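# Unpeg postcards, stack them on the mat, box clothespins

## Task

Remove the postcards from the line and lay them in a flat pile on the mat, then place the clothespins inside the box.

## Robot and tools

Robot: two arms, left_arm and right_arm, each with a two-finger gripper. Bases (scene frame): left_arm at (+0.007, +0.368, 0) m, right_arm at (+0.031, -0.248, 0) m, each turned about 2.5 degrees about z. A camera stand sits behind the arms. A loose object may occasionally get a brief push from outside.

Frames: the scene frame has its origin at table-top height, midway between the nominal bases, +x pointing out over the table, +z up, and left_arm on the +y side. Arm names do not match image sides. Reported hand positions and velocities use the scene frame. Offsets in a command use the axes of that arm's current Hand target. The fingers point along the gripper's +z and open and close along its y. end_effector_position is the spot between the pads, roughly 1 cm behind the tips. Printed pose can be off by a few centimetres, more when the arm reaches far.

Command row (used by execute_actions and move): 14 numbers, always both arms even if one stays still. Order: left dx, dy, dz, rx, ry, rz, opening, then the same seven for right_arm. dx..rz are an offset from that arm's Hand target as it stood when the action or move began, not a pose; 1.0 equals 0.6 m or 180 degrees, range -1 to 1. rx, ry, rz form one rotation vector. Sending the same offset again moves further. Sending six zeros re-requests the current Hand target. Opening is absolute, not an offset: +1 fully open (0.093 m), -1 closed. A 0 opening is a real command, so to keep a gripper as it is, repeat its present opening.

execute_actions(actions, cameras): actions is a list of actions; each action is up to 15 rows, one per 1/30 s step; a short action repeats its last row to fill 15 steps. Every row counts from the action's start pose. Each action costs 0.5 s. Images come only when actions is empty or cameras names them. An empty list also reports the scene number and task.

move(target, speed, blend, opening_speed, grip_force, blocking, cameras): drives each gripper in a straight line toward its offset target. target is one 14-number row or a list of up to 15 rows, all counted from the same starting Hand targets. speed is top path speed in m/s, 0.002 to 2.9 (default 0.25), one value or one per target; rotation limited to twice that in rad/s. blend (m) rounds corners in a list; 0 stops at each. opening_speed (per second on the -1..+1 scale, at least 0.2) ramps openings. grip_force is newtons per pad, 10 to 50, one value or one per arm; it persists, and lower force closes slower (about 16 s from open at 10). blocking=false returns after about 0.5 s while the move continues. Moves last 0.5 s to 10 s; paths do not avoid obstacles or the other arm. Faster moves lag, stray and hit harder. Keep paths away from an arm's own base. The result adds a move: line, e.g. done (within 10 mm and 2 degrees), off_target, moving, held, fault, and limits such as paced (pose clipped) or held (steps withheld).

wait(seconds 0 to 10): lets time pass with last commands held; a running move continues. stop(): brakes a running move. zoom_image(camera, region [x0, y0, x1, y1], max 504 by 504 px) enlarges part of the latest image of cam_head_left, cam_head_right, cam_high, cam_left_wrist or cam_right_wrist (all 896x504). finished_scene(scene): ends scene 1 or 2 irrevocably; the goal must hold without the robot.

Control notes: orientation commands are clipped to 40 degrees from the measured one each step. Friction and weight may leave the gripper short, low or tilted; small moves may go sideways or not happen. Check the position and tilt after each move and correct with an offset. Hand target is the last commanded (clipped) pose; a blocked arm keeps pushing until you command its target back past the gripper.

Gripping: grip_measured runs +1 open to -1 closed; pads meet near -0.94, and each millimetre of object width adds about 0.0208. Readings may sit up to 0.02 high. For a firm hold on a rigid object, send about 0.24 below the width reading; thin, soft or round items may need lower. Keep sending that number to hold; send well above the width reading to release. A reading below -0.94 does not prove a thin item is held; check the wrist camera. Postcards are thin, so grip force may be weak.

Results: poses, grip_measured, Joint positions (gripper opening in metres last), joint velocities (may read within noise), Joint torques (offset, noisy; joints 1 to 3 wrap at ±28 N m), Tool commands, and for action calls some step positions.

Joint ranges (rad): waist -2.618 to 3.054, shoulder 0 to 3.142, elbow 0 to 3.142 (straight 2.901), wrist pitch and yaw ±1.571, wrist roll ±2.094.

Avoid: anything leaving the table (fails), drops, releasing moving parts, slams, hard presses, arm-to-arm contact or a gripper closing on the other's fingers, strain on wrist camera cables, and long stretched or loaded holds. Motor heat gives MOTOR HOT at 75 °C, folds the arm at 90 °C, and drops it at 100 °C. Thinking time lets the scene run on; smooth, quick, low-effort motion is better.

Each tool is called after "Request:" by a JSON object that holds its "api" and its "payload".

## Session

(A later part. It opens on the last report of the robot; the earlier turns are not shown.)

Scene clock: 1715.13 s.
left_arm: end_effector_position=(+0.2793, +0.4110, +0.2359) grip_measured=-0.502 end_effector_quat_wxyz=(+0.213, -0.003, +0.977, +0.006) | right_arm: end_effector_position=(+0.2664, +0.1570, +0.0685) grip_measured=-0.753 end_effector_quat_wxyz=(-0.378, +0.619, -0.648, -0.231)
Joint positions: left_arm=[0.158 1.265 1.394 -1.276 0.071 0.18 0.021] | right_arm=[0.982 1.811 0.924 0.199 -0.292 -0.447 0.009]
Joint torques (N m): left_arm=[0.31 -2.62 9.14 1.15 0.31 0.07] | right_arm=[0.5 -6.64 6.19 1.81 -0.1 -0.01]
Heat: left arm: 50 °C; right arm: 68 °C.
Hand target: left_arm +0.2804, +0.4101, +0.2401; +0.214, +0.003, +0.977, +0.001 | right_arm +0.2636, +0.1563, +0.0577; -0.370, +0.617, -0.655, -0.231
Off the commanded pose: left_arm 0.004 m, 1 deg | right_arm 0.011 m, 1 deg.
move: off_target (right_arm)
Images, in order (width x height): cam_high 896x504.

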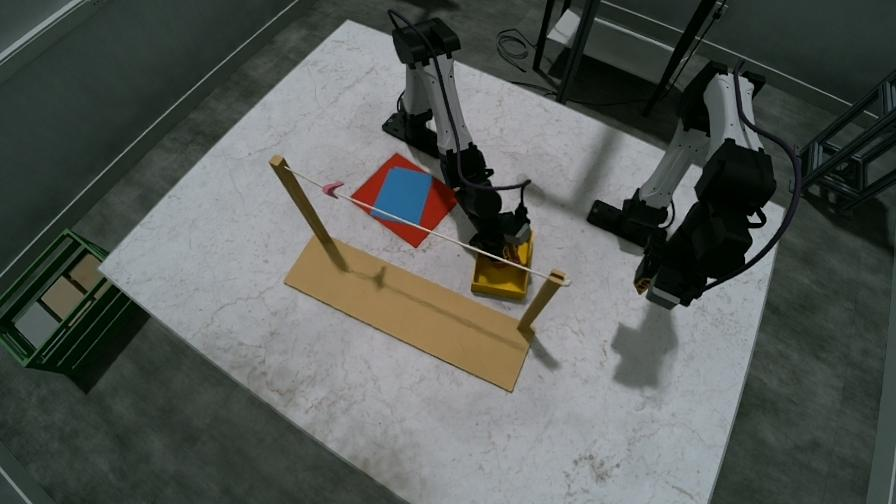

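Request:
{"api": "move", "payload": {"target": [[0,0,0,0,0,0,-0.5,0.0154,0.003,0.0124,0,0,0,-1]], "speed": 0.06}}

Request:
{"api": "move", "payload": {"target": [[0,0,0,0,0,0,-0.5,0,0,0,0,0,0,-0.15]], "opening_speed": 0.6}}

Request:
{"api": "move", "payload": {"target": [[0,0,0,0,0,0,-0.5,0,0,-0.05,0,0,0,-0.15],[0,0,0,0,0,0,-0.5,-0.18,-0.03,-0.22,0,0,0,-0.15]], "speed": 0.15, "cameras": ["cam_high"]}}

Request:
{"api": "zoom_image", "payload": {"camera": "cam_high", "region": [460, 210, 550, 310]}}

Request:
{"api": "zoom_image", "payload": {"camera": "cam_high", "region": [295, 160, 385, 220]}}

Scene clock: 1721.00 s.
left_arm: end_effector_position=(+0.2793, +0.4110, +0.2359) grip_measured=-0.502 end_effector_quat_wxyz=(+0.213, -0.003, +0.977, +0.006) | right_arm: end_effector_position=(+0.2694, +0.1610, +0.0665) grip_measured=-0.753 end_effector_quat_wxyz=(-0.394, +0.616, -0.641, -0.234)
Joint positions: left_arm=[0.158 1.265 1.394 -1.276 0.071 0.18 0.021] | right_arm=[0.982 1.832 0.908 0.273 -0.292 -0.446 0.009]
Joint torques (N m): left_arm=[0.29 -2.66 9.17 1.15 0.3 0.07] | right_arm=[0.51 -5.96 5.78 1.62 -0.1 -0.02]
Heat: left arm: 50 °C; right arm: 68 °C.
Hand target: left_arm +0.2804, +0.4101, +0.2401; +0.214, +0.003, +0.977, +0.001 | right_arm +0.2636, +0.1563, +0.0457; -0.370, +0.617, -0.655, -0.231
Off the commanded pose: left_arm 0.004 m, 1 deg | right_arm 0.022 m, 3 deg.
move: off_target (right_arm)

Scene clock: 1722.63 s.
left_arm: end_effector_position=(+0.2793, +0.4110, +0.2359) grip_measured=-0.502 end_effector_quat_wxyz=(+0.213, -0.003, +0.977, +0.006) | right_arm: end_effector_position=(+0.2684, +0.1592, +0.0619) grip_measured=-0.152 end_effector_quat_wxyz=(-0.389, +0.617, -0.644, -0.232)
Joint positions: left_arm=[0.158 1.265 1.394 -1.276 0.071 0.18 0.021] | right_arm=[0.982 1.837 0.902 0.273 -0.291 -0.446 0.038]
Joint torques (N m): left_arm=[0.28 -2.65 9.17 1.14 0.31 0.08] | right_arm=[0.49 -6.34 6.31 1.63 -0.11 -0.02]
Heat: left arm: 50 °C; right arm: 68 °C.
Hand target: left_arm +0.2804, +0.4101, +0.2401; +0.214, +0.003, +0.977, +0.001 | right_arm +0.2637, +0.1563, +0.0458; -0.370, +0.617, -0.655, -0.231
Off the commanded pose: left_arm 0.004 m, 1 deg | right_arm 0.017 m, 3 deg.
move: off_target (right_arm)

Scene clock: 1725.27 s.
left_arm: end_effector_position=(+0.2793, +0.4110, +0.2359) grip_measured=-0.502 end_effector_quat_wxyz=(+0.213, -0.003, +0.977, +0.006) | right_arm: end_effector_position=(+0.2494, +0.1230, +0.1973) grip_measured=-0.152 end_effector_quat_wxyz=(-0.356, +0.619, -0.663, -0.225)
Joint positions: left_arm=[0.158 1.265 1.394 -1.276 0.071 0.18 0.021] | right_arm=[0.965 1.505 1.181 -0.417 -0.297 -0.448 0.038]
Joint torques (N m): left_arm=[0.31 -2.66 9.17 1.14 0.31 0.07] | right_arm=[-0.61 -8.29 10.74 1.56 -0.28 -0.21]
Heat: left arm: 50 °C; right arm: 68 °C.
Hand target: left_arm +0.2804, +0.4101, +0.2401; +0.214, +0.003, +0.977, +0.001 | right_arm +0.2511, +0.1227, +0.2134; -0.370, +0.617, -0.655, -0.231
Off the commanded pose: left_arm 0.004 m, 1 deg | right_arm 0.016 m, 2 deg.
move: off_target (right_arm)
Images, in order (width x height): cam_high 896x504.

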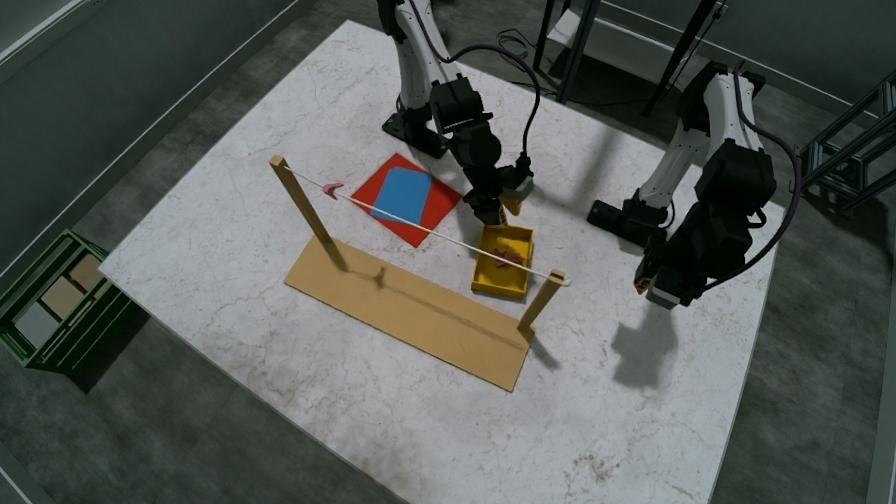

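Scaled by 5.040 from the camera's 896x504 image, which has a finer 1280x720 frame.

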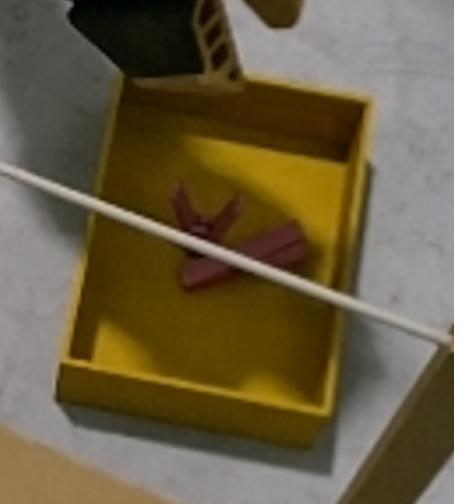

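Scaled by 5.600 from the camera's 896x504 image, which has a finer 1280x720 frame.

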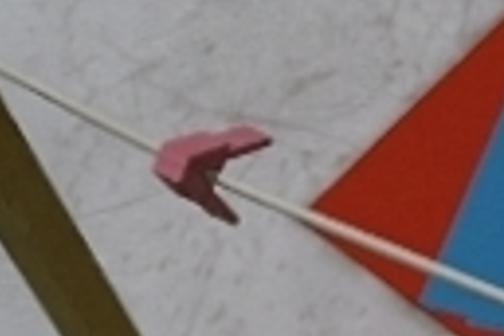

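Request:
{"api": "move", "payload": {"target": [0,0,0,0,0,0,-0.5,0.4958,-0.1247,-0.7113,0.236,0.1774,0.4011,-1], "speed": 0.35}}

Request:
{"api": "move", "payload": {"target": [[-0.0882,-0.3495,-0.1072,0,-0.389,0,-0.5,0,0,0,0,0,0,-1],[-0.1742,-0.6823,-0.0503,-0.1934,-0.5011,0.6721,1,0,0,0,0,0,0,-1]], "speed": 0.3, "cameras": ["cam_left_wrist"]}}

Scene clock: 1741.53 s.
left_arm: end_effector_position=(+0.2793, +0.4110, +0.2359) grip_measured=-0.502 end_effector_quat_wxyz=(+0.213, -0.003, +0.977, +0.006) | right_arm: end_effector_position=(+0.2502, -0.3974, +0.2573) grip_measured=-0.989 end_effector_quat_wxyz=(+0.175, +0.003, +0.985, +0.005)
Joint positions: left_arm=[0.158 1.265 1.394 -1.276 0.071 0.18 0.021] | right_arm=[-0.71 1.407 1.632 -1.539 -0.244 -0.715 0]
Joint torques (N m): left_arm=[0.31 -2.65 9.14 1.13 0.31 0.08] | right_arm=[-0.39 -3.28 9.14 0.64 -0.13 -0.29]
Heat: left arm: 51 °C; right arm: 72 °C.
Hand target: left_arm +0.2804, +0.4101, +0.2401; +0.214, +0.003, +0.977, +0.001 | right_arm +0.2498, -0.4007, +0.2608; +0.173, -0.001, +0.985, +0.000
Off the commanded pose: left_arm 0.004 m, 1 deg | right_arm 0.005 m, 1 deg.
move: done

Scene clock: 1749.43 s.
left_arm: end_effector_position=(+0.3588, +0.0056, +0.3099) grip_measured=+1.000 end_effector_quat_wxyz=(+0.601, +0.695, +0.098, +0.382) | right_arm: end_effector_position=(+0.2501, -0.3974, +0.2573) grip_measured=-0.989 end_effector_quat_wxyz=(+0.175, +0.003, +0.985, +0.005)
Joint positions: left_arm=[-0.811 1.574 1.048 0.541 0.097 1.996 0.093] | right_arm=[-0.71 1.407 1.632 -1.54 -0.243 -0.715 0]
Joint torques (N m): left_arm=[0.16 -5.56 10.48 2.08 0.35 -0.05] | right_arm=[-0.42 -3.34 9.17 0.63 -0.14 -0.29]
Heat: left arm: 51 °C; right arm: 72 °C.
Hand target: left_arm +0.3607, +0.0001, +0.3102; +0.602, +0.699, +0.089, +0.376 | right_arm +0.2498, -0.4007, +0.2608; +0.173, +0.000, +0.985, +0.000
Off the commanded pose: left_arm 0.006 m, 1 deg | right_arm 0.005 m, 1 deg.
move: done
Images, in order (width x height): cam_left_wrist 896x504.

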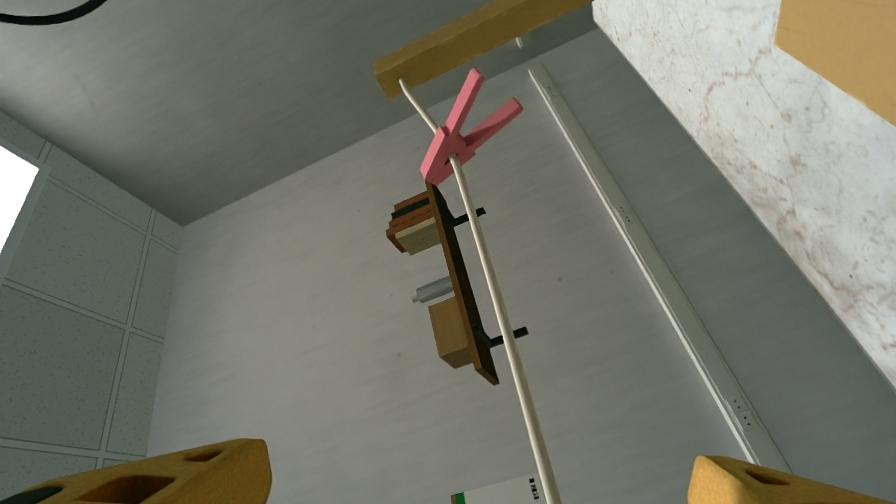

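Request:
{"api": "move", "payload": {"target": [-0.0145,-0.0373,0.174,0,0,0,1,0,0,0,0,0,0,-1], "speed": 0.12, "cameras": ["cam_left_wrist"]}}

Scene clock: 1756.97 s.
left_arm: end_effector_position=(+0.4260, -0.0744, +0.2890) grip_measured=+1.000 end_effector_quat_wxyz=(+0.604, +0.696, +0.091, +0.377) | right_arm: end_effector_position=(+0.2501, -0.3974, +0.2573) grip_measured=-0.989 end_effector_quat_wxyz=(+0.175, +0.003, +0.985, +0.005)
Joint positions: left_arm=[-0.829 1.98 1.458 0.535 0.097 1.996 0.093] | right_arm=[-0.71 1.407 1.632 -1.54 -0.243 -0.715 0]
Joint torques (N m): left_arm=[-0.5 -9.07 10.4 2.11 0.09 -0.05] | right_arm=[-0.4 -3.3 9.16 0.63 -0.14 -0.29]
Heat: left arm: 51 °C; right arm: 71 °C.
Hand target: left_arm +0.4279, -0.0800, +0.2871; +0.602, +0.699, +0.089, +0.376 | right_arm +0.2498, -0.4007, +0.2608; +0.173, +0.000, +0.985, +0.000
Off the commanded pose: left_arm 0.006 m, 1 deg | right_arm 0.005 m, 1 deg.
move: done
Images, in order (width x height): cam_left_wrist 896x504.

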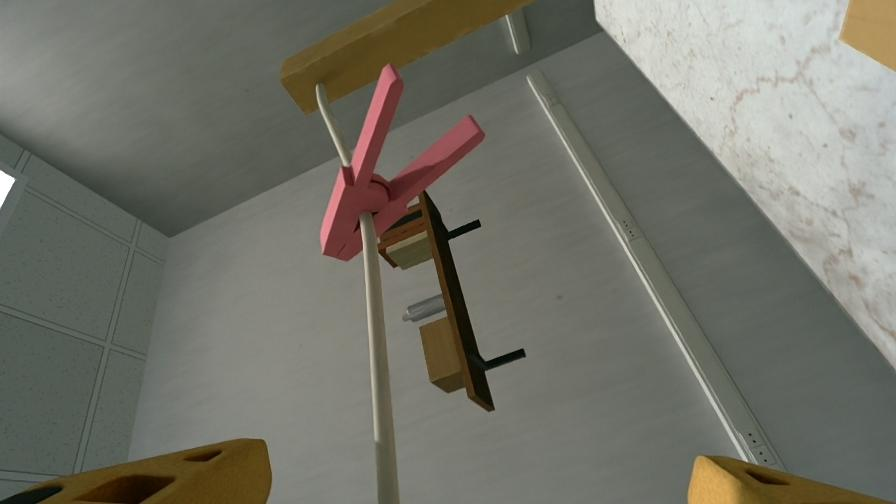

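Request:
{"api": "move", "payload": {"target": [-0.0268,0.0025,0.0868,0,0,0,1,0,0,0,0,0,0,-1], "speed": 0.1, "cameras": ["cam_high"]}}

Request:
{"api": "zoom_image", "payload": {"camera": "cam_high", "region": [300, 160, 400, 230]}}

Scene clock: 1767.33 s.
left_arm: end_effector_position=(+0.4455, -0.1256, +0.2881) grip_measured=+1.000 end_effector_quat_wxyz=(+0.608, +0.694, +0.088, +0.375) | right_arm: end_effector_position=(+0.2501, -0.3974, +0.2573) grip_measured=-0.989 end_effector_quat_wxyz=(+0.175, +0.003, +0.985, +0.005)
Joint positions: left_arm=[-0.872 2.176 1.746 0.451 0.063 1.996 0.093] | right_arm=[-0.71 1.407 1.632 -1.54 -0.243 -0.715 0]
Joint torques (N m): left_arm=[-0.29 -10.4 10.51 2.12 0.03 -0.04] | right_arm=[-0.43 -3.3 9.14 0.63 -0.13 -0.28]
Heat: left arm: 52 °C; right arm: 71 °C.
Hand target: left_arm +0.4491, -0.1300, +0.2822; +0.602, +0.699, +0.089, +0.376 | right_arm +0.2498, -0.4007, +0.2608; +0.173, +0.000, +0.985, +0.000
Off the commanded pose: left_arm 0.008 m, 1 deg | right_arm 0.005 m, 1 deg.
move: done
Images, in order (width x height): cam_high 896x504.

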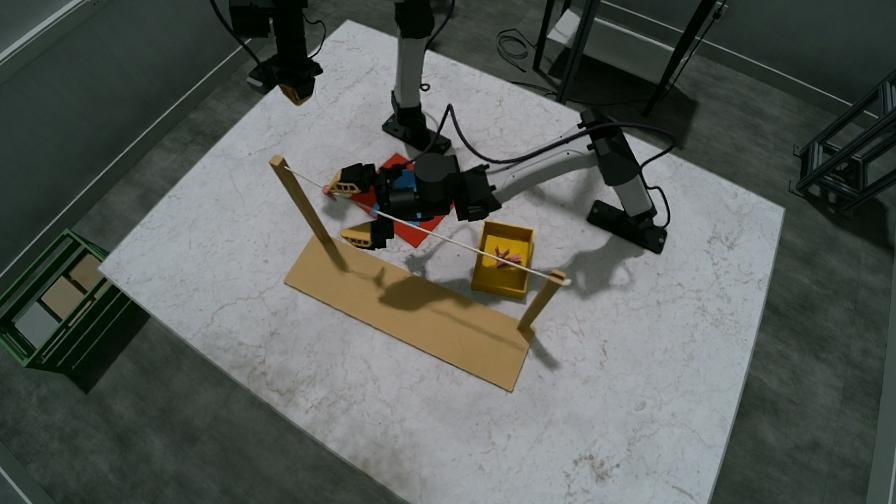

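Scaled by 5.040 from the camera's 896x504 image, which has a finer 1280x720 frame.

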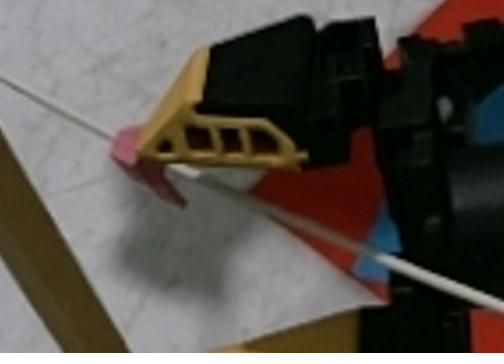

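Request:
{"api": "move", "payload": {"target": [-0.0387,0.0132,0.068,0,0,0,1,0,0,0,0,0,0,-1], "speed": 0.07, "cameras": ["cam_high"]}}

Request:
{"api": "zoom_image", "payload": {"camera": "cam_high", "region": [300, 160, 380, 250]}}

Scene clock: 1778.73 s.
left_arm: end_effector_position=(+0.4523, -0.1727, +0.2886) grip_measured=+1.000 end_effector_quat_wxyz=(+0.609, +0.693, +0.088, +0.375) | right_arm: end_effector_position=(+0.2501, -0.3974, +0.2573) grip_measured=-0.989 end_effector_quat_wxyz=(+0.175, +0.003, +0.985, +0.005)
Joint positions: left_arm=[-0.922 2.354 2.043 0.334 0.013 1.996 0.093] | right_arm=[-0.71 1.407 1.632 -1.54 -0.243 -0.715 0]
Joint torques (N m): left_arm=[-0.18 -11.43 10.67 2.08 0.02 -0.04] | right_arm=[-0.39 -3.3 9.17 0.64 -0.13 -0.29]
Heat: left arm: 54 °C; right arm: 71 °C.
Hand target: left_arm +0.4560, -0.1770, +0.2799; +0.602, +0.699, +0.089, +0.376 | right_arm +0.2498, -0.4007, +0.2608; +0.173, +0.000, +0.985, +0.000
Off the commanded pose: left_arm 0.010 m, 1 deg | right_arm 0.005 m, 1 deg.
move: done
Images, in order (width x height): cam_high 896x504.

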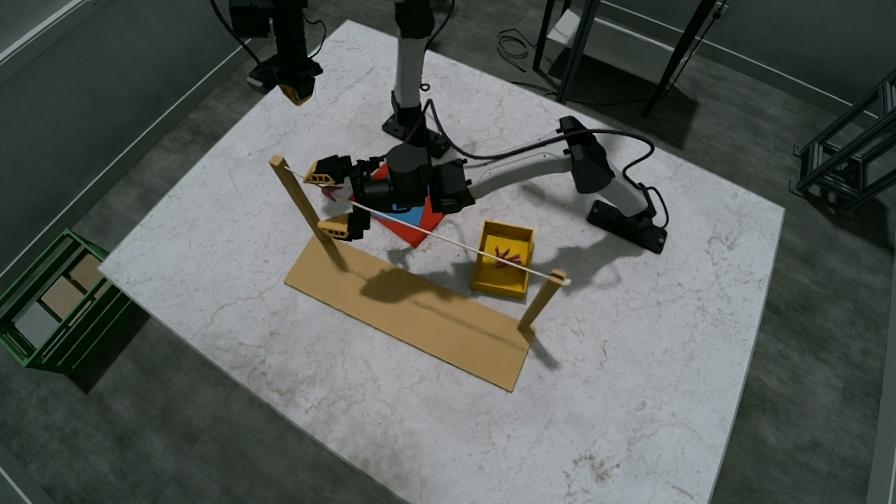

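Scaled by 5.600 from the camera's 896x504 image, which has a finer 1280x720 frame.

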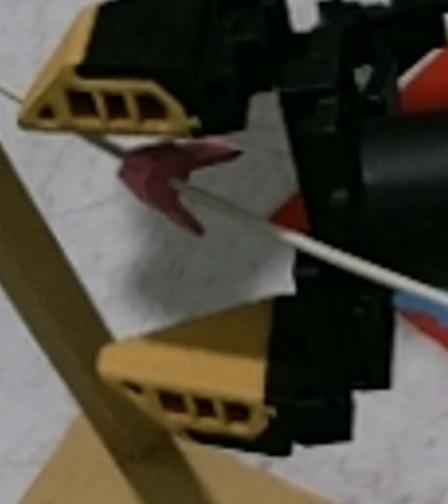

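Request:
{"api": "move", "payload": {"target": [[0.0139,0.0303,0.0002,0,0,0,1,0,0,0,0,0,0,-1],[0.0139,0.0303,0.0002,0,0,0,0.7,0,0,0,0,0,0,-1],[-0.0345,0.0842,-0.0603,0,0,0,0.7,0,0,0,0,0,0,-1]], "speed": 0.06, "cameras": ["cam_high"]}}

Request:
{"api": "zoom_image", "payload": {"camera": "cam_high", "region": [300, 160, 380, 230]}}

Scene clock: 1788.87 s.
left_arm: end_effector_position=(+0.4070, -0.1826, +0.2844) grip_measured=+0.702 end_effector_quat_wxyz=(+0.586, +0.720, +0.090, +0.362) | right_arm: end_effector_position=(+0.2501, -0.3974, +0.2573) grip_measured=-0.989 end_effector_quat_wxyz=(+0.175, +0.003, +0.985, +0.005)
Joint positions: left_arm=[-1.002 2.256 1.933 0.271 -0.066 1.997 0.079] | right_arm=[-0.71 1.407 1.632 -1.54 -0.243 -0.715 0]
Joint torques (N m): left_arm=[-0.12 -16.96 7.72 2.43 0.04 -0.06] | right_arm=[-0.39 -3.3 9.14 0.63 -0.13 -0.29]
Heat: left arm: 55 °C; right arm: 71 °C.
Hand target: left_arm +0.4020, -0.1740, +0.3169; +0.602, +0.699, +0.088, +0.376 | right_arm +0.2498, -0.4007, +0.2608; +0.173, +0.000, +0.985, +0.000
Off the commanded pose: left_arm 0.034 m, 3 deg | right_arm 0.005 m, 1 deg.
move: off_target (left_arm)
Images, in order (width x height): cam_high 896x504.

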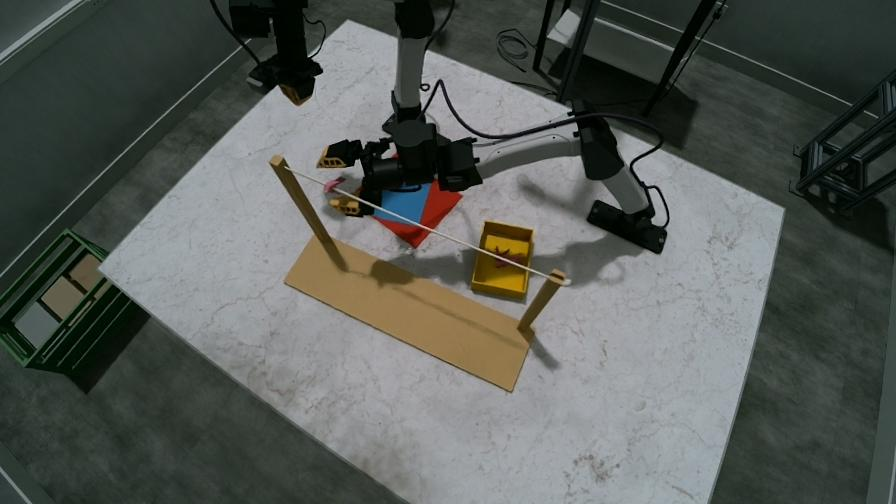

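Scaled by 6.300 from the camera's 896x504 image, which has a finer 1280x720 frame.

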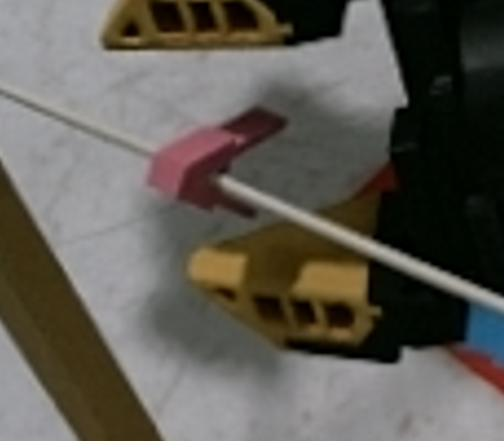

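Request:
{"api": "move", "payload": {"target": [[0.0084,0.0182,0,0,0,0,0.6,0,0,0,0,0,0,-1],[0.0084,0.0182,0,0,0,0,0.25,0,0,0,0,0,0,-1]], "speed": 0.08, "cameras": ["cam_high"]}}

Request:
{"api": "zoom_image", "payload": {"camera": "cam_high", "region": [300, 160, 380, 230]}}

Scene clock: 1797.83 s.
left_arm: end_effector_position=(+0.4071, -0.1825, +0.2829) grip_measured=+0.252 end_effector_quat_wxyz=(+0.583, +0.722, +0.090, +0.361) | right_arm: end_effector_position=(+0.2501, -0.3974, +0.2573) grip_measured=-0.989 end_effector_quat_wxyz=(+0.175, +0.003, +0.985, +0.005)
Joint positions: left_arm=[-1.002 2.256 1.933 0.264 -0.067 1.997 0.057] | right_arm=[-0.71 1.407 1.632 -1.54 -0.243 -0.715 0]
Joint torques (N m): left_arm=[-0.17 -17.43 10.77 2.11 0.03 -0.05] | right_arm=[-0.39 -3.33 9.16 0.62 -0.13 -0.28]
Heat: left arm: 56 °C; right arm: 71 °C.
Hand target: left_arm +0.4019, -0.1739, +0.3289; +0.602, +0.699, +0.089, +0.376 | right_arm +0.2498, -0.4007, +0.2608; +0.173, +0.000, +0.985, +0.000
Off the commanded pose: left_arm 0.047 m, 4 deg | right_arm 0.005 m, 1 deg.
move: off_target (left_arm); target 2's new opening was sent with left_arm's hand 0.047 m and 4 deg from that target
Images, in order (width x height): cam_high 896x504.

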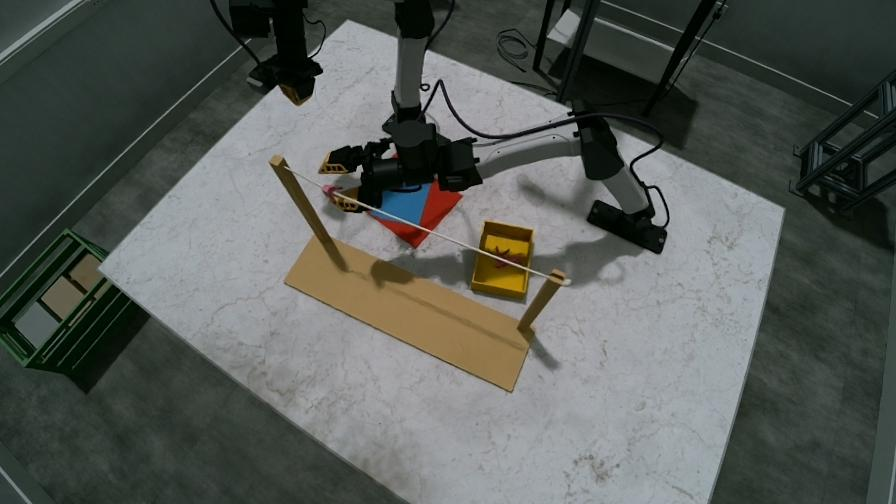

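Scaled by 6.300 from the camera's 896x504 image, which has a finer 1280x720 frame.

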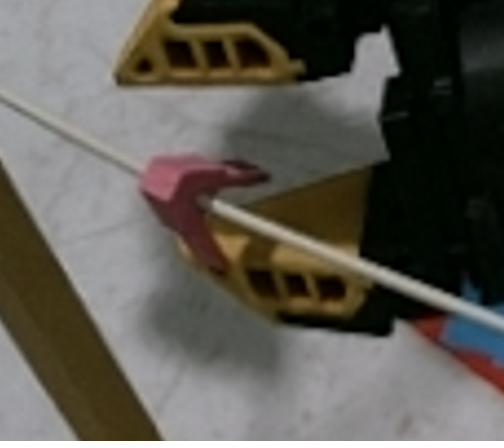

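Request:
{"api": "move", "payload": {"target": [[0,0,0,0,0,0,1,0,0,0,0,0,0,-1],[0.0286,-0.0133,0.0193,0,0,0,1,0,0,0,0,0,0,-1]], "speed": 0.08}}

Scene clock: 1815.70 s.
left_arm: end_effector_position=(+0.4274, -0.1688, +0.3182) grip_measured=+1.000 end_effector_quat_wxyz=(+0.595, +0.702, +0.100, +0.379) | right_arm: end_effector_position=(+0.2501, -0.3974, +0.2573) grip_measured=-0.989 end_effector_quat_wxyz=(+0.175, +0.003, +0.985, +0.005)
Joint positions: left_arm=[-0.964 2.256 2.022 0.23 -0.058 1.997 0.093] | right_arm=[-0.71 1.407 1.632 -1.54 -0.243 -0.715 0]
Joint torques (N m): left_arm=[-0.12 -13.3 10.48 2.12 0.32 -0.05] | right_arm=[-0.38 -3.3 9.11 0.63 -0.14 -0.29]
Heat: left arm: 73 °C; right arm: 71 °C.
Hand target: left_arm +0.4240, -0.1709, +0.3290; +0.602, +0.699, +0.089, +0.376 | right_arm +0.2498, -0.4007, +0.2608; +0.173, +0.000, +0.985, +0.000
Off the commanded pose: left_arm 0.011 m, 2 deg | right_arm 0.005 m, 1 deg.
move: off_target (left_arm)

Request:
{"api": "move", "payload": {"target": [0,0,0,0,0,0,0.3,0,0,0,0,0,0,-1], "speed": 0.08, "opening_speed": 1.0, "cameras": ["cam_high"]}}

Request:
{"api": "zoom_image", "payload": {"camera": "cam_high", "region": [300, 160, 380, 230]}}

Scene clock: 1819.50 s.
left_arm: end_effector_position=(+0.4274, -0.1688, +0.3179) grip_measured=+0.302 end_effector_quat_wxyz=(+0.595, +0.702, +0.100, +0.379) | right_arm: end_effector_position=(+0.2501, -0.3974, +0.2573) grip_measured=-0.989 end_effector_quat_wxyz=(+0.175, +0.003, +0.985, +0.005)
Joint positions: left_arm=[-0.964 2.256 2.022 0.229 -0.058 1.997 0.06] | right_arm=[-0.71 1.407 1.632 -1.54 -0.243 -0.715 0]
Joint torques (N m): left_arm=[-0.08 -13.33 10.45 2.1 0.33 -0.05] | right_arm=[-0.42 -3.29 9.14 0.63 -0.14 -0.29]
Heat: left arm: 73 °C; right arm: 71 °C.
Hand target: left_arm +0.4240, -0.1708, +0.3290; +0.602, +0.699, +0.089, +0.376 | right_arm +0.2498, -0.4007, +0.2608; +0.173, +0.000, +0.985, +0.000
Off the commanded pose: left_arm 0.012 m, 2 deg | right_arm 0.005 m, 1 deg.
move: off_target (left_arm)
Images, in order (width x height): cam_high 896x504.

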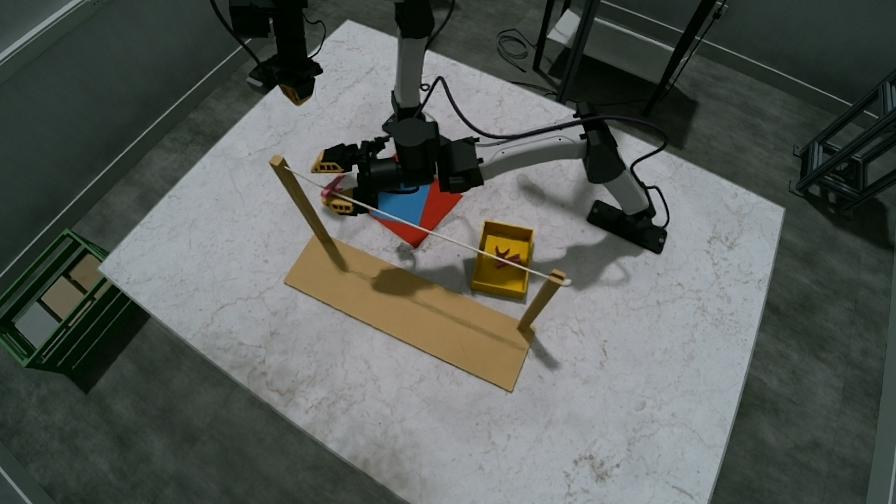

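Scaled by 6.300 from the camera's 896x504 image, which has a finer 1280x720 frame.

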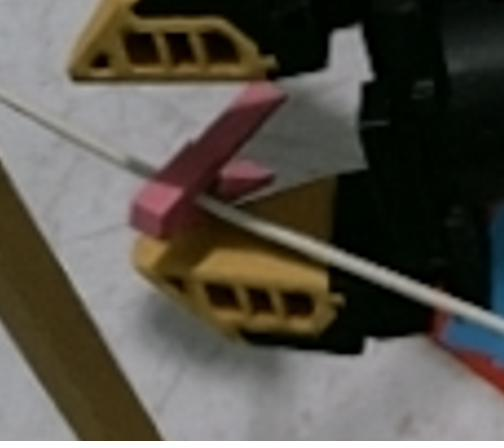

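Request:
{"api": "move", "payload": {"target": [[-0.0225,-0.0043,-0.0088,0,0,0,0.3,0,0,0,0,0,0,-1],[-0.0225,-0.0043,-0.0088,0,0,0,0.05,0,0,0,0,0,0,-1]], "speed": 0.06, "cameras": ["cam_high"]}}

Request:
{"api": "zoom_image", "payload": {"camera": "cam_high", "region": [300, 160, 380, 230]}}

Scene clock: 1826.80 s.
left_arm: end_effector_position=(+0.4161, -0.1772, +0.3028) grip_measured=+0.052 end_effector_quat_wxyz=(+0.591, +0.712, +0.093, +0.368) | right_arm: end_effector_position=(+0.2501, -0.3974, +0.2573) grip_measured=-0.989 end_effector_quat_wxyz=(+0.175, +0.003, +0.985, +0.005)
Joint positions: left_arm=[-0.985 2.256 1.986 0.239 -0.058 1.997 0.048] | right_arm=[-0.71 1.407 1.632 -1.54 -0.243 -0.715 0]
Joint torques (N m): left_arm=[-0.27 -15.02 7.86 2.43 0.1 -0.04] | right_arm=[-0.4 -3.32 9.13 0.63 -0.13 -0.29]
Heat: left arm: 74 °C; right arm: 71 °C.
Hand target: left_arm +0.4120, -0.1739, +0.3210; +0.602, +0.699, +0.089, +0.376 | right_arm +0.2498, -0.4007, +0.2608; +0.173, +0.000, +0.985, +0.000
Off the commanded pose: left_arm 0.019 m, 2 deg | right_arm 0.005 m, 1 deg.
move: off_target (left_arm); target 2's new opening was sent with left_arm's hand 0.019 m and 2 deg from that target
Images, in order (width x height): cam_high 896x504.

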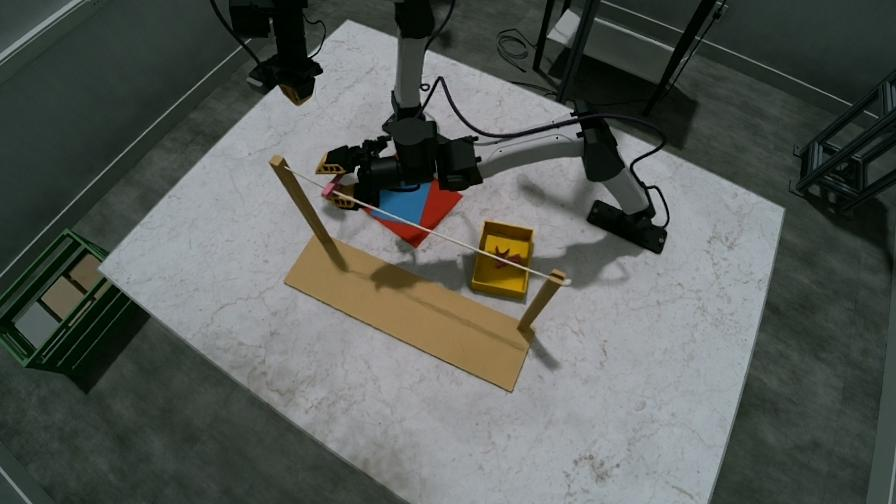

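Scaled by 6.300 from the camera's 896x504 image, which has a finer 1280x720 frame.

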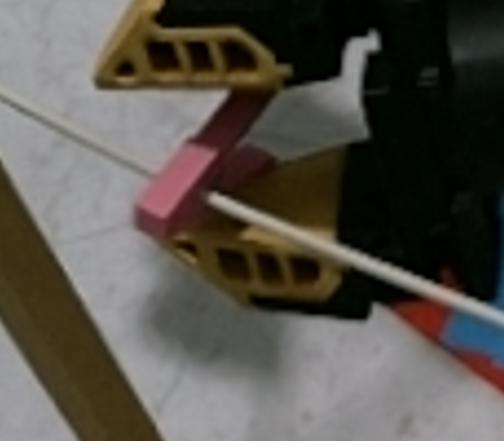

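Request:
{"api": "move", "payload": {"target": [[-0.01,-0.01,-0.0043,0,0,0,-0.3,0,0,0,0,0,0,-1],[-0.01,-0.01,-0.0043,0,0,0,-0.7,0,0,0,0,0,0,-1],[-0.01,-0.01,-0.0043,0,0,0,-1,0,0,0,0,0,0,-1]], "speed": 0.06, "cameras": ["cam_high"]}}

Request:
{"api": "zoom_image", "payload": {"camera": "cam_high", "region": [300, 160, 380, 230]}}

Scene clock: 1832.90 s.
left_arm: end_effector_position=(+0.4140, -0.1782, +0.2951) grip_measured=-0.657 end_effector_quat_wxyz=(+0.595, +0.708, +0.091, +0.370) | right_arm: end_effector_position=(+0.2501, -0.3974, +0.2573) grip_measured=-0.989 end_effector_quat_wxyz=(+0.175, +0.003, +0.985, +0.005)
Joint positions: left_arm=[-0.988 2.256 1.943 0.295 -0.058 1.997 0.014] | right_arm=[-0.71 1.407 1.632 -1.54 -0.243 -0.715 0]
Joint torques (N m): left_arm=[-0.49 -15.65 7.68 2.26 0.03 -0.06] | right_arm=[-0.44 -3.28 9.13 0.63 -0.13 -0.29]
Heat: left arm: 77 °C; right arm: 71 °C. Fold the left arm in close to its base, or ease its load, before you think long.
Hand target: left_arm +0.4081, -0.1739, +0.3130; +0.602, +0.699, +0.089, +0.376 | right_arm +0.2498, -0.4007, +0.2608; +0.173, +0.000, +0.985, +0.000
Off the commanded pose: left_arm 0.019 m, 2 deg | right_arm 0.005 m, 1 deg.
MOTOR HOT: joint 2 (shoulder) of the left arm reports 77 °C; the controller's stop level is 90 °C. To cool a motor, set the load down, stop pushing, or move to a pose that needs little force.
move: off_target (left_arm); target 2's new opening was sent with left_arm's hand 0.017 m and 1 deg from that target; target 3's new opening was sent with left_arm's hand 0.019 m and 2 deg from that target
Images, in order (width x height): cam_high 896x504.

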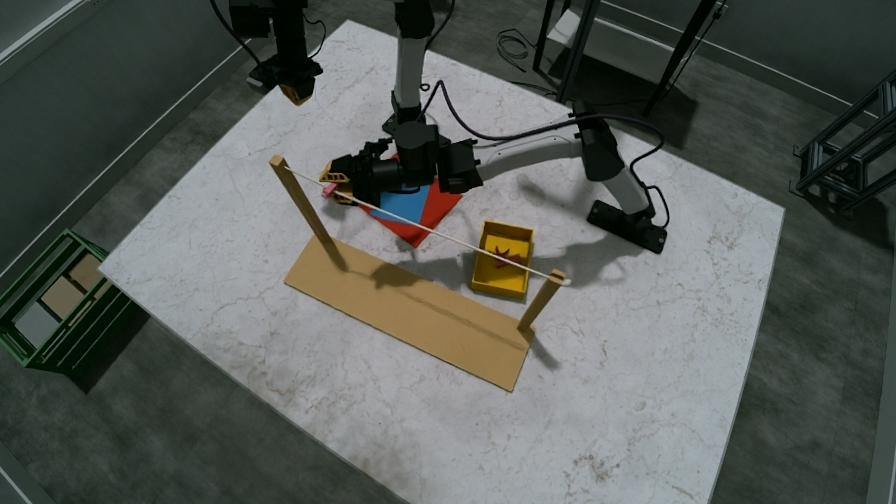

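Scaled by 6.300 from the camera's 896x504 image, which has a finer 1280x720 frame.

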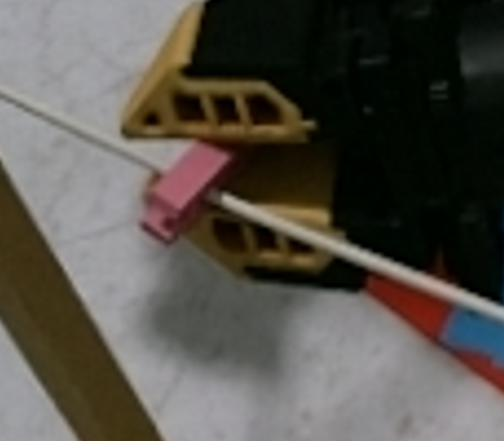

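Request:
{"api": "move", "payload": {"target": [[-0.0685,0.037,-0.052,0,0,0,-1,0,0,0,0,0,0,-1],[-0.0955,0.0818,-0.142,0,0,0,-1,0,0,0,0,0,0,-1]], "speed": [0.06,0.12], "blend": [0.01,0]}}

Scene clock: 1837.60 s.
left_arm: end_effector_position=(+0.2998, -0.1619, +0.3113) grip_measured=-0.657 end_effector_quat_wxyz=(+0.589, +0.715, +0.086, +0.366) | right_arm: end_effector_position=(+0.2501, -0.3974, +0.2573) grip_measured=-0.989 end_effector_quat_wxyz=(+0.175, +0.003, +0.985, +0.005)
Joint positions: left_arm=[-1.175 1.947 1.554 0.354 -0.236 1.998 0.014] | right_arm=[-0.71 1.407 1.632 -1.54 -0.243 -0.715 0]
Joint torques (N m): left_arm=[0.01 -13.5 7.75 2.41 0.01 -0.05] | right_arm=[-0.44 -3.33 9.14 0.63 -0.13 -0.29]
Heat: left arm: 78 °C; right arm: 71 °C. Fold the left arm in close to its base, or ease its load, before you think long.
Hand target: left_arm +0.2979, -0.1537, +0.3328; +0.602, +0.699, +0.089, +0.376 | right_arm +0.2498, -0.4007, +0.2608; +0.173, +0.000, +0.985, +0.000
Off the commanded pose: left_arm 0.023 m, 3 deg | right_arm 0.005 m, 1 deg.
MOTOR HOT: still on. Joint 2 (shoulder) of the left arm reports 78 °C.
move: off_target (left_arm)

Request:
{"api": "move", "payload": {"target": [0.181,-0.0677,-0.389,0.2766,-0.0228,-0.4978,-1,0,0,0,0,0,0,-1], "speed": 0.25}}

Scene clock: 1844.07 s.
left_arm: end_effector_position=(+0.2452, +0.0979, +0.3250) grip_measured=-0.657 end_effector_quat_wxyz=(+0.359, +0.620, +0.661, -0.223) | right_arm: end_effector_position=(+0.2501, -0.3974, +0.2573) grip_measured=-0.989 end_effector_quat_wxyz=(+0.175, +0.003, +0.985, +0.005)
Joint positions: left_arm=[-0.66 1.403 1.632 -1.057 0.511 0.686 0.014] | right_arm=[-0.71 1.407 1.632 -1.54 -0.243 -0.715 0]
Joint torques (N m): left_arm=[0.27 -6.26 9.33 1.6 0.59 -0.16] | right_arm=[-0.42 -3.32 9.11 0.63 -0.14 -0.28]
Heat: left arm: 75 °C; right arm: 71 °C. Fold the left arm in close to its base, or ease its load, before you think long.
Hand target: left_arm +0.2398, +0.1003, +0.3396; +0.371, +0.616, +0.655, -0.230 | right_arm +0.2498, -0.4007, +0.2608; +0.173, +0.000, +0.985, +0.000
Off the commanded pose: left_arm 0.016 m, 2 deg | right_arm 0.005 m, 1 deg.
MOTOR HOT: still on. Joint 2 (shoulder) of the left arm reports 75 °C.
move: off_target (left_arm)

Request:
{"api": "move", "payload": {"target": [0.2835,-0.008,0.1708,0,0,0,-1,0,0,0,0,0,0,-1], "speed": 0.15, "cameras": ["cam_high"]}}

Request:
{"api": "zoom_image", "payload": {"camera": "cam_high", "region": [460, 200, 550, 310]}}

Scene clock: 1848.83 s.
left_arm: end_effector_position=(+0.2600, +0.1325, +0.1451) grip_measured=-0.657 end_effector_quat_wxyz=(+0.364, +0.611, +0.665, -0.227) | right_arm: end_effector_position=(+0.2501, -0.3974, +0.2573) grip_measured=-0.989 end_effector_quat_wxyz=(+0.175, +0.003, +0.985, +0.005)
Joint positions: left_arm=[-0.509 1.31 0.831 -0.403 0.612 0.795 0.014] | right_arm=[-0.71 1.407 1.632 -1.54 -0.243 -0.715 0]
Joint torques (N m): left_arm=[0.24 -3.37 7.21 1.82 0.62 0.1] | right_arm=[-0.4 -3.3 9.16 0.63 -0.14 -0.28]
Heat: left arm: 71 °C; right arm: 72 °C.
Hand target: left_arm +0.2618, +0.1302, +0.1444; +0.371, +0.616, +0.655, -0.230 | right_arm +0.2498, -0.4007, +0.2608; +0.173, +0.000, +0.985, +0.000
Off the commanded pose: left_arm 0.003 m, 2 deg | right_arm 0.005 m, 1 deg.
MOTOR HOT: cleared for the motors of the left arm.
move: done
Images, in order (width x height): cam_high 896x504.

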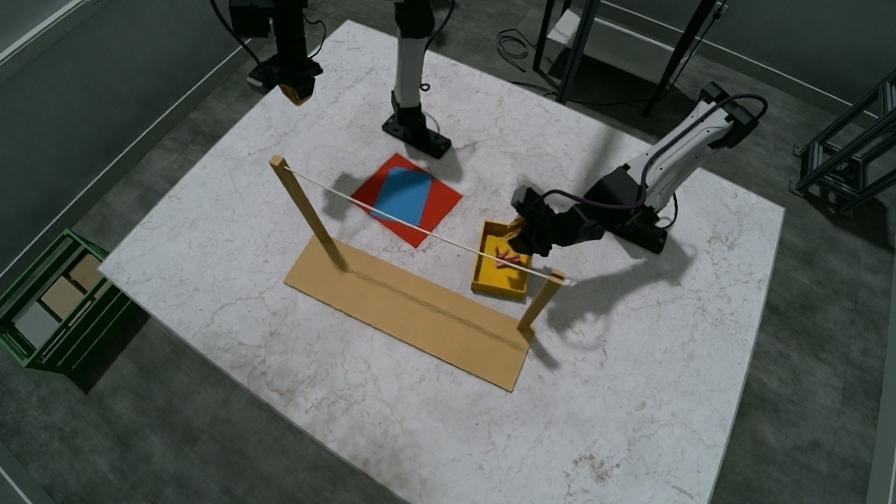

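Scaled by 4.582 from the camera's 896x504 image, which has a finer 1280x720 frame.

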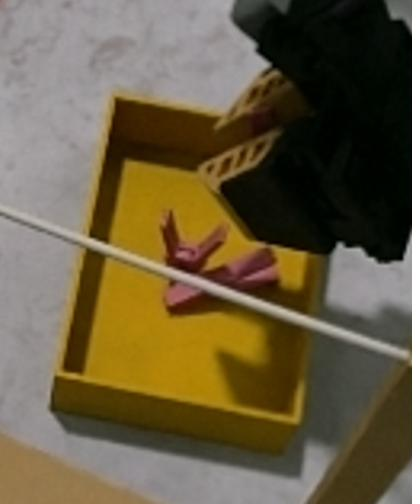

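Request:
{"api": "move", "payload": {"target": [0.102,-0.0218,0.0885,0,0,0,-1,0,0,0,0,0,0,-1], "speed": 0.08, "cameras": ["cam_high"]}}

Request:
{"api": "zoom_image", "payload": {"camera": "cam_high", "region": [460, 210, 550, 310]}}

Scene clock: 1856.10 s.
left_arm: end_effector_position=(+0.2624, +0.1296, +0.0648) grip_measured=-0.657 end_effector_quat_wxyz=(+0.367, +0.612, +0.662, -0.228) | right_arm: end_effector_position=(+0.2501, -0.3974, +0.2573) grip_measured=-0.989 end_effector_quat_wxyz=(+0.175, +0.003, +0.985, +0.005)
Joint positions: left_arm=[-0.512 1.481 0.607 0 0.616 0.795 0.014] | right_arm=[-0.71 1.407 1.632 -1.54 -0.243 -0.715 0]
Joint torques (N m): left_arm=[-0.51 -3.82 6.17 1.85 0.52 -0.02] | right_arm=[-0.42 -3.28 9.16 0.63 -0.13 -0.28]
Heat: left arm: 65 °C; right arm: 72 °C.
Hand target: left_arm +0.2618, +0.1270, +0.0623; +0.371, +0.616, +0.655, -0.230 | right_arm +0.2498, -0.4007, +0.2608; +0.173, +0.000, +0.985, +0.000
Off the commanded pose: left_arm 0.004 m, 1 deg | right_arm 0.005 m, 1 deg.
move: done
Images, in order (width x height): cam_high 896x504.

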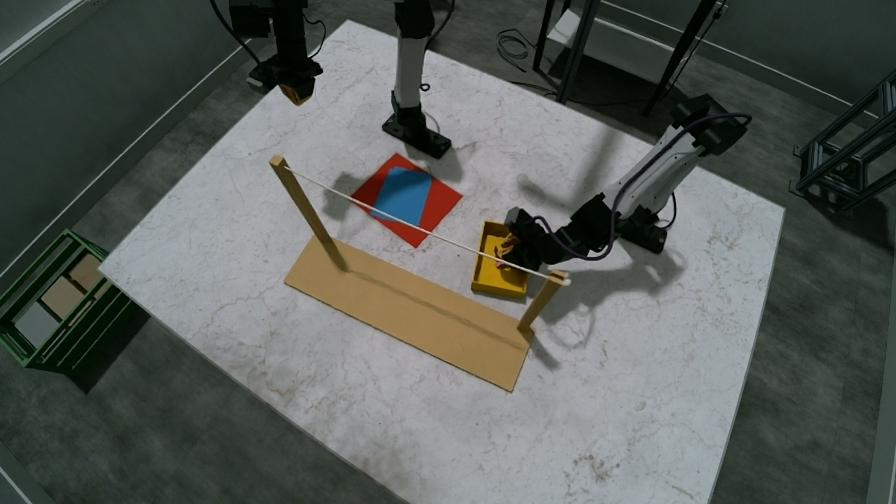

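Scaled by 5.040 from the camera's 896x504 image, which has a finer 1280x720 frame.

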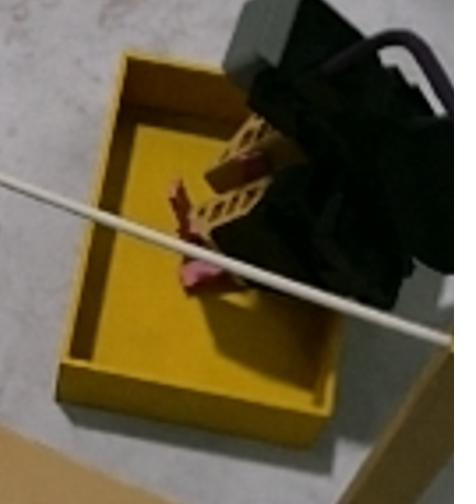

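Request:
{"api": "move", "payload": {"target": [[0,0,0,0,0,0,-0.15,0,0,0,0,0,0,-1],[0,0,-0.0833,0,0,0,-0.15,0,0,0,0,0,0,-1],[-0.18,0.03,-0.22,0,0,0,-0.15,0,0,0,0,0,0,-1]], "speed": 0.12, "opening_speed": 0.6, "cameras": ["cam_high"]}}

Request:
{"api": "zoom_image", "payload": {"camera": "cam_high", "region": [460, 210, 550, 310]}}

Scene clock: 1863.47 s.
left_arm: end_effector_position=(+0.2505, +0.1627, +0.2211) grip_measured=-0.152 end_effector_quat_wxyz=(+0.365, +0.615, +0.661, -0.229) | right_arm: end_effector_position=(+0.2501, -0.3974, +0.2573) grip_measured=-0.989 end_effector_quat_wxyz=(+0.175, +0.003, +0.985, +0.005)
Joint positions: left_arm=[-0.402 1.222 1.083 -0.81 0.685 0.912 0.038] | right_arm=[-0.71 1.407 1.632 -1.54 -0.243 -0.715 0]
Joint torques (N m): left_arm=[-0.51 -4.16 9.5 1.38 0.55 -0.11] | right_arm=[-0.39 -3.3 9.14 0.63 -0.13 -0.29]
Heat: left arm: 61 °C; right arm: 72 °C.
Hand target: left_arm +0.2490, +0.1609, +0.2300; +0.371, +0.616, +0.655, -0.230 | right_arm +0.2498, -0.4007, +0.2608; +0.173, +0.000, +0.985, +0.000
Off the commanded pose: left_arm 0.009 m, 1 deg | right_arm 0.005 m, 1 deg.
move: done
Images, in order (width x height): cam_high 896x504.

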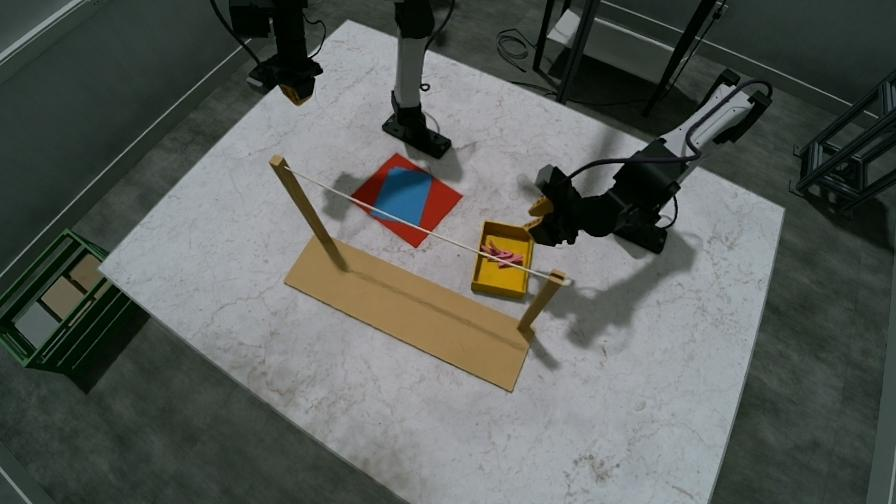

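Scaled by 5.040 from the camera's 896x504 image, which has a finer 1280x720 frame.

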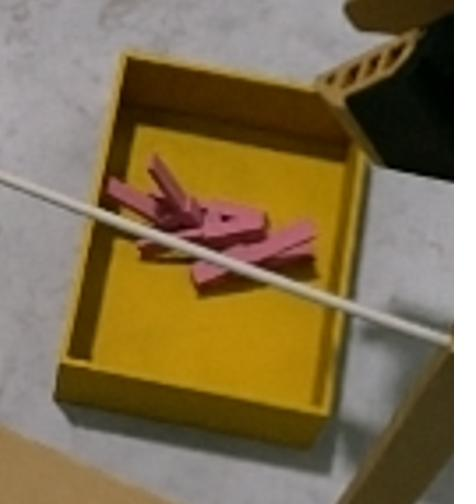

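All three clothespins are now in the box, and the postcards are stacked flat on the mat.

Request:
{"api": "finished_scene", "payload": {"scene": 2}}

The scene is finished: the task was done.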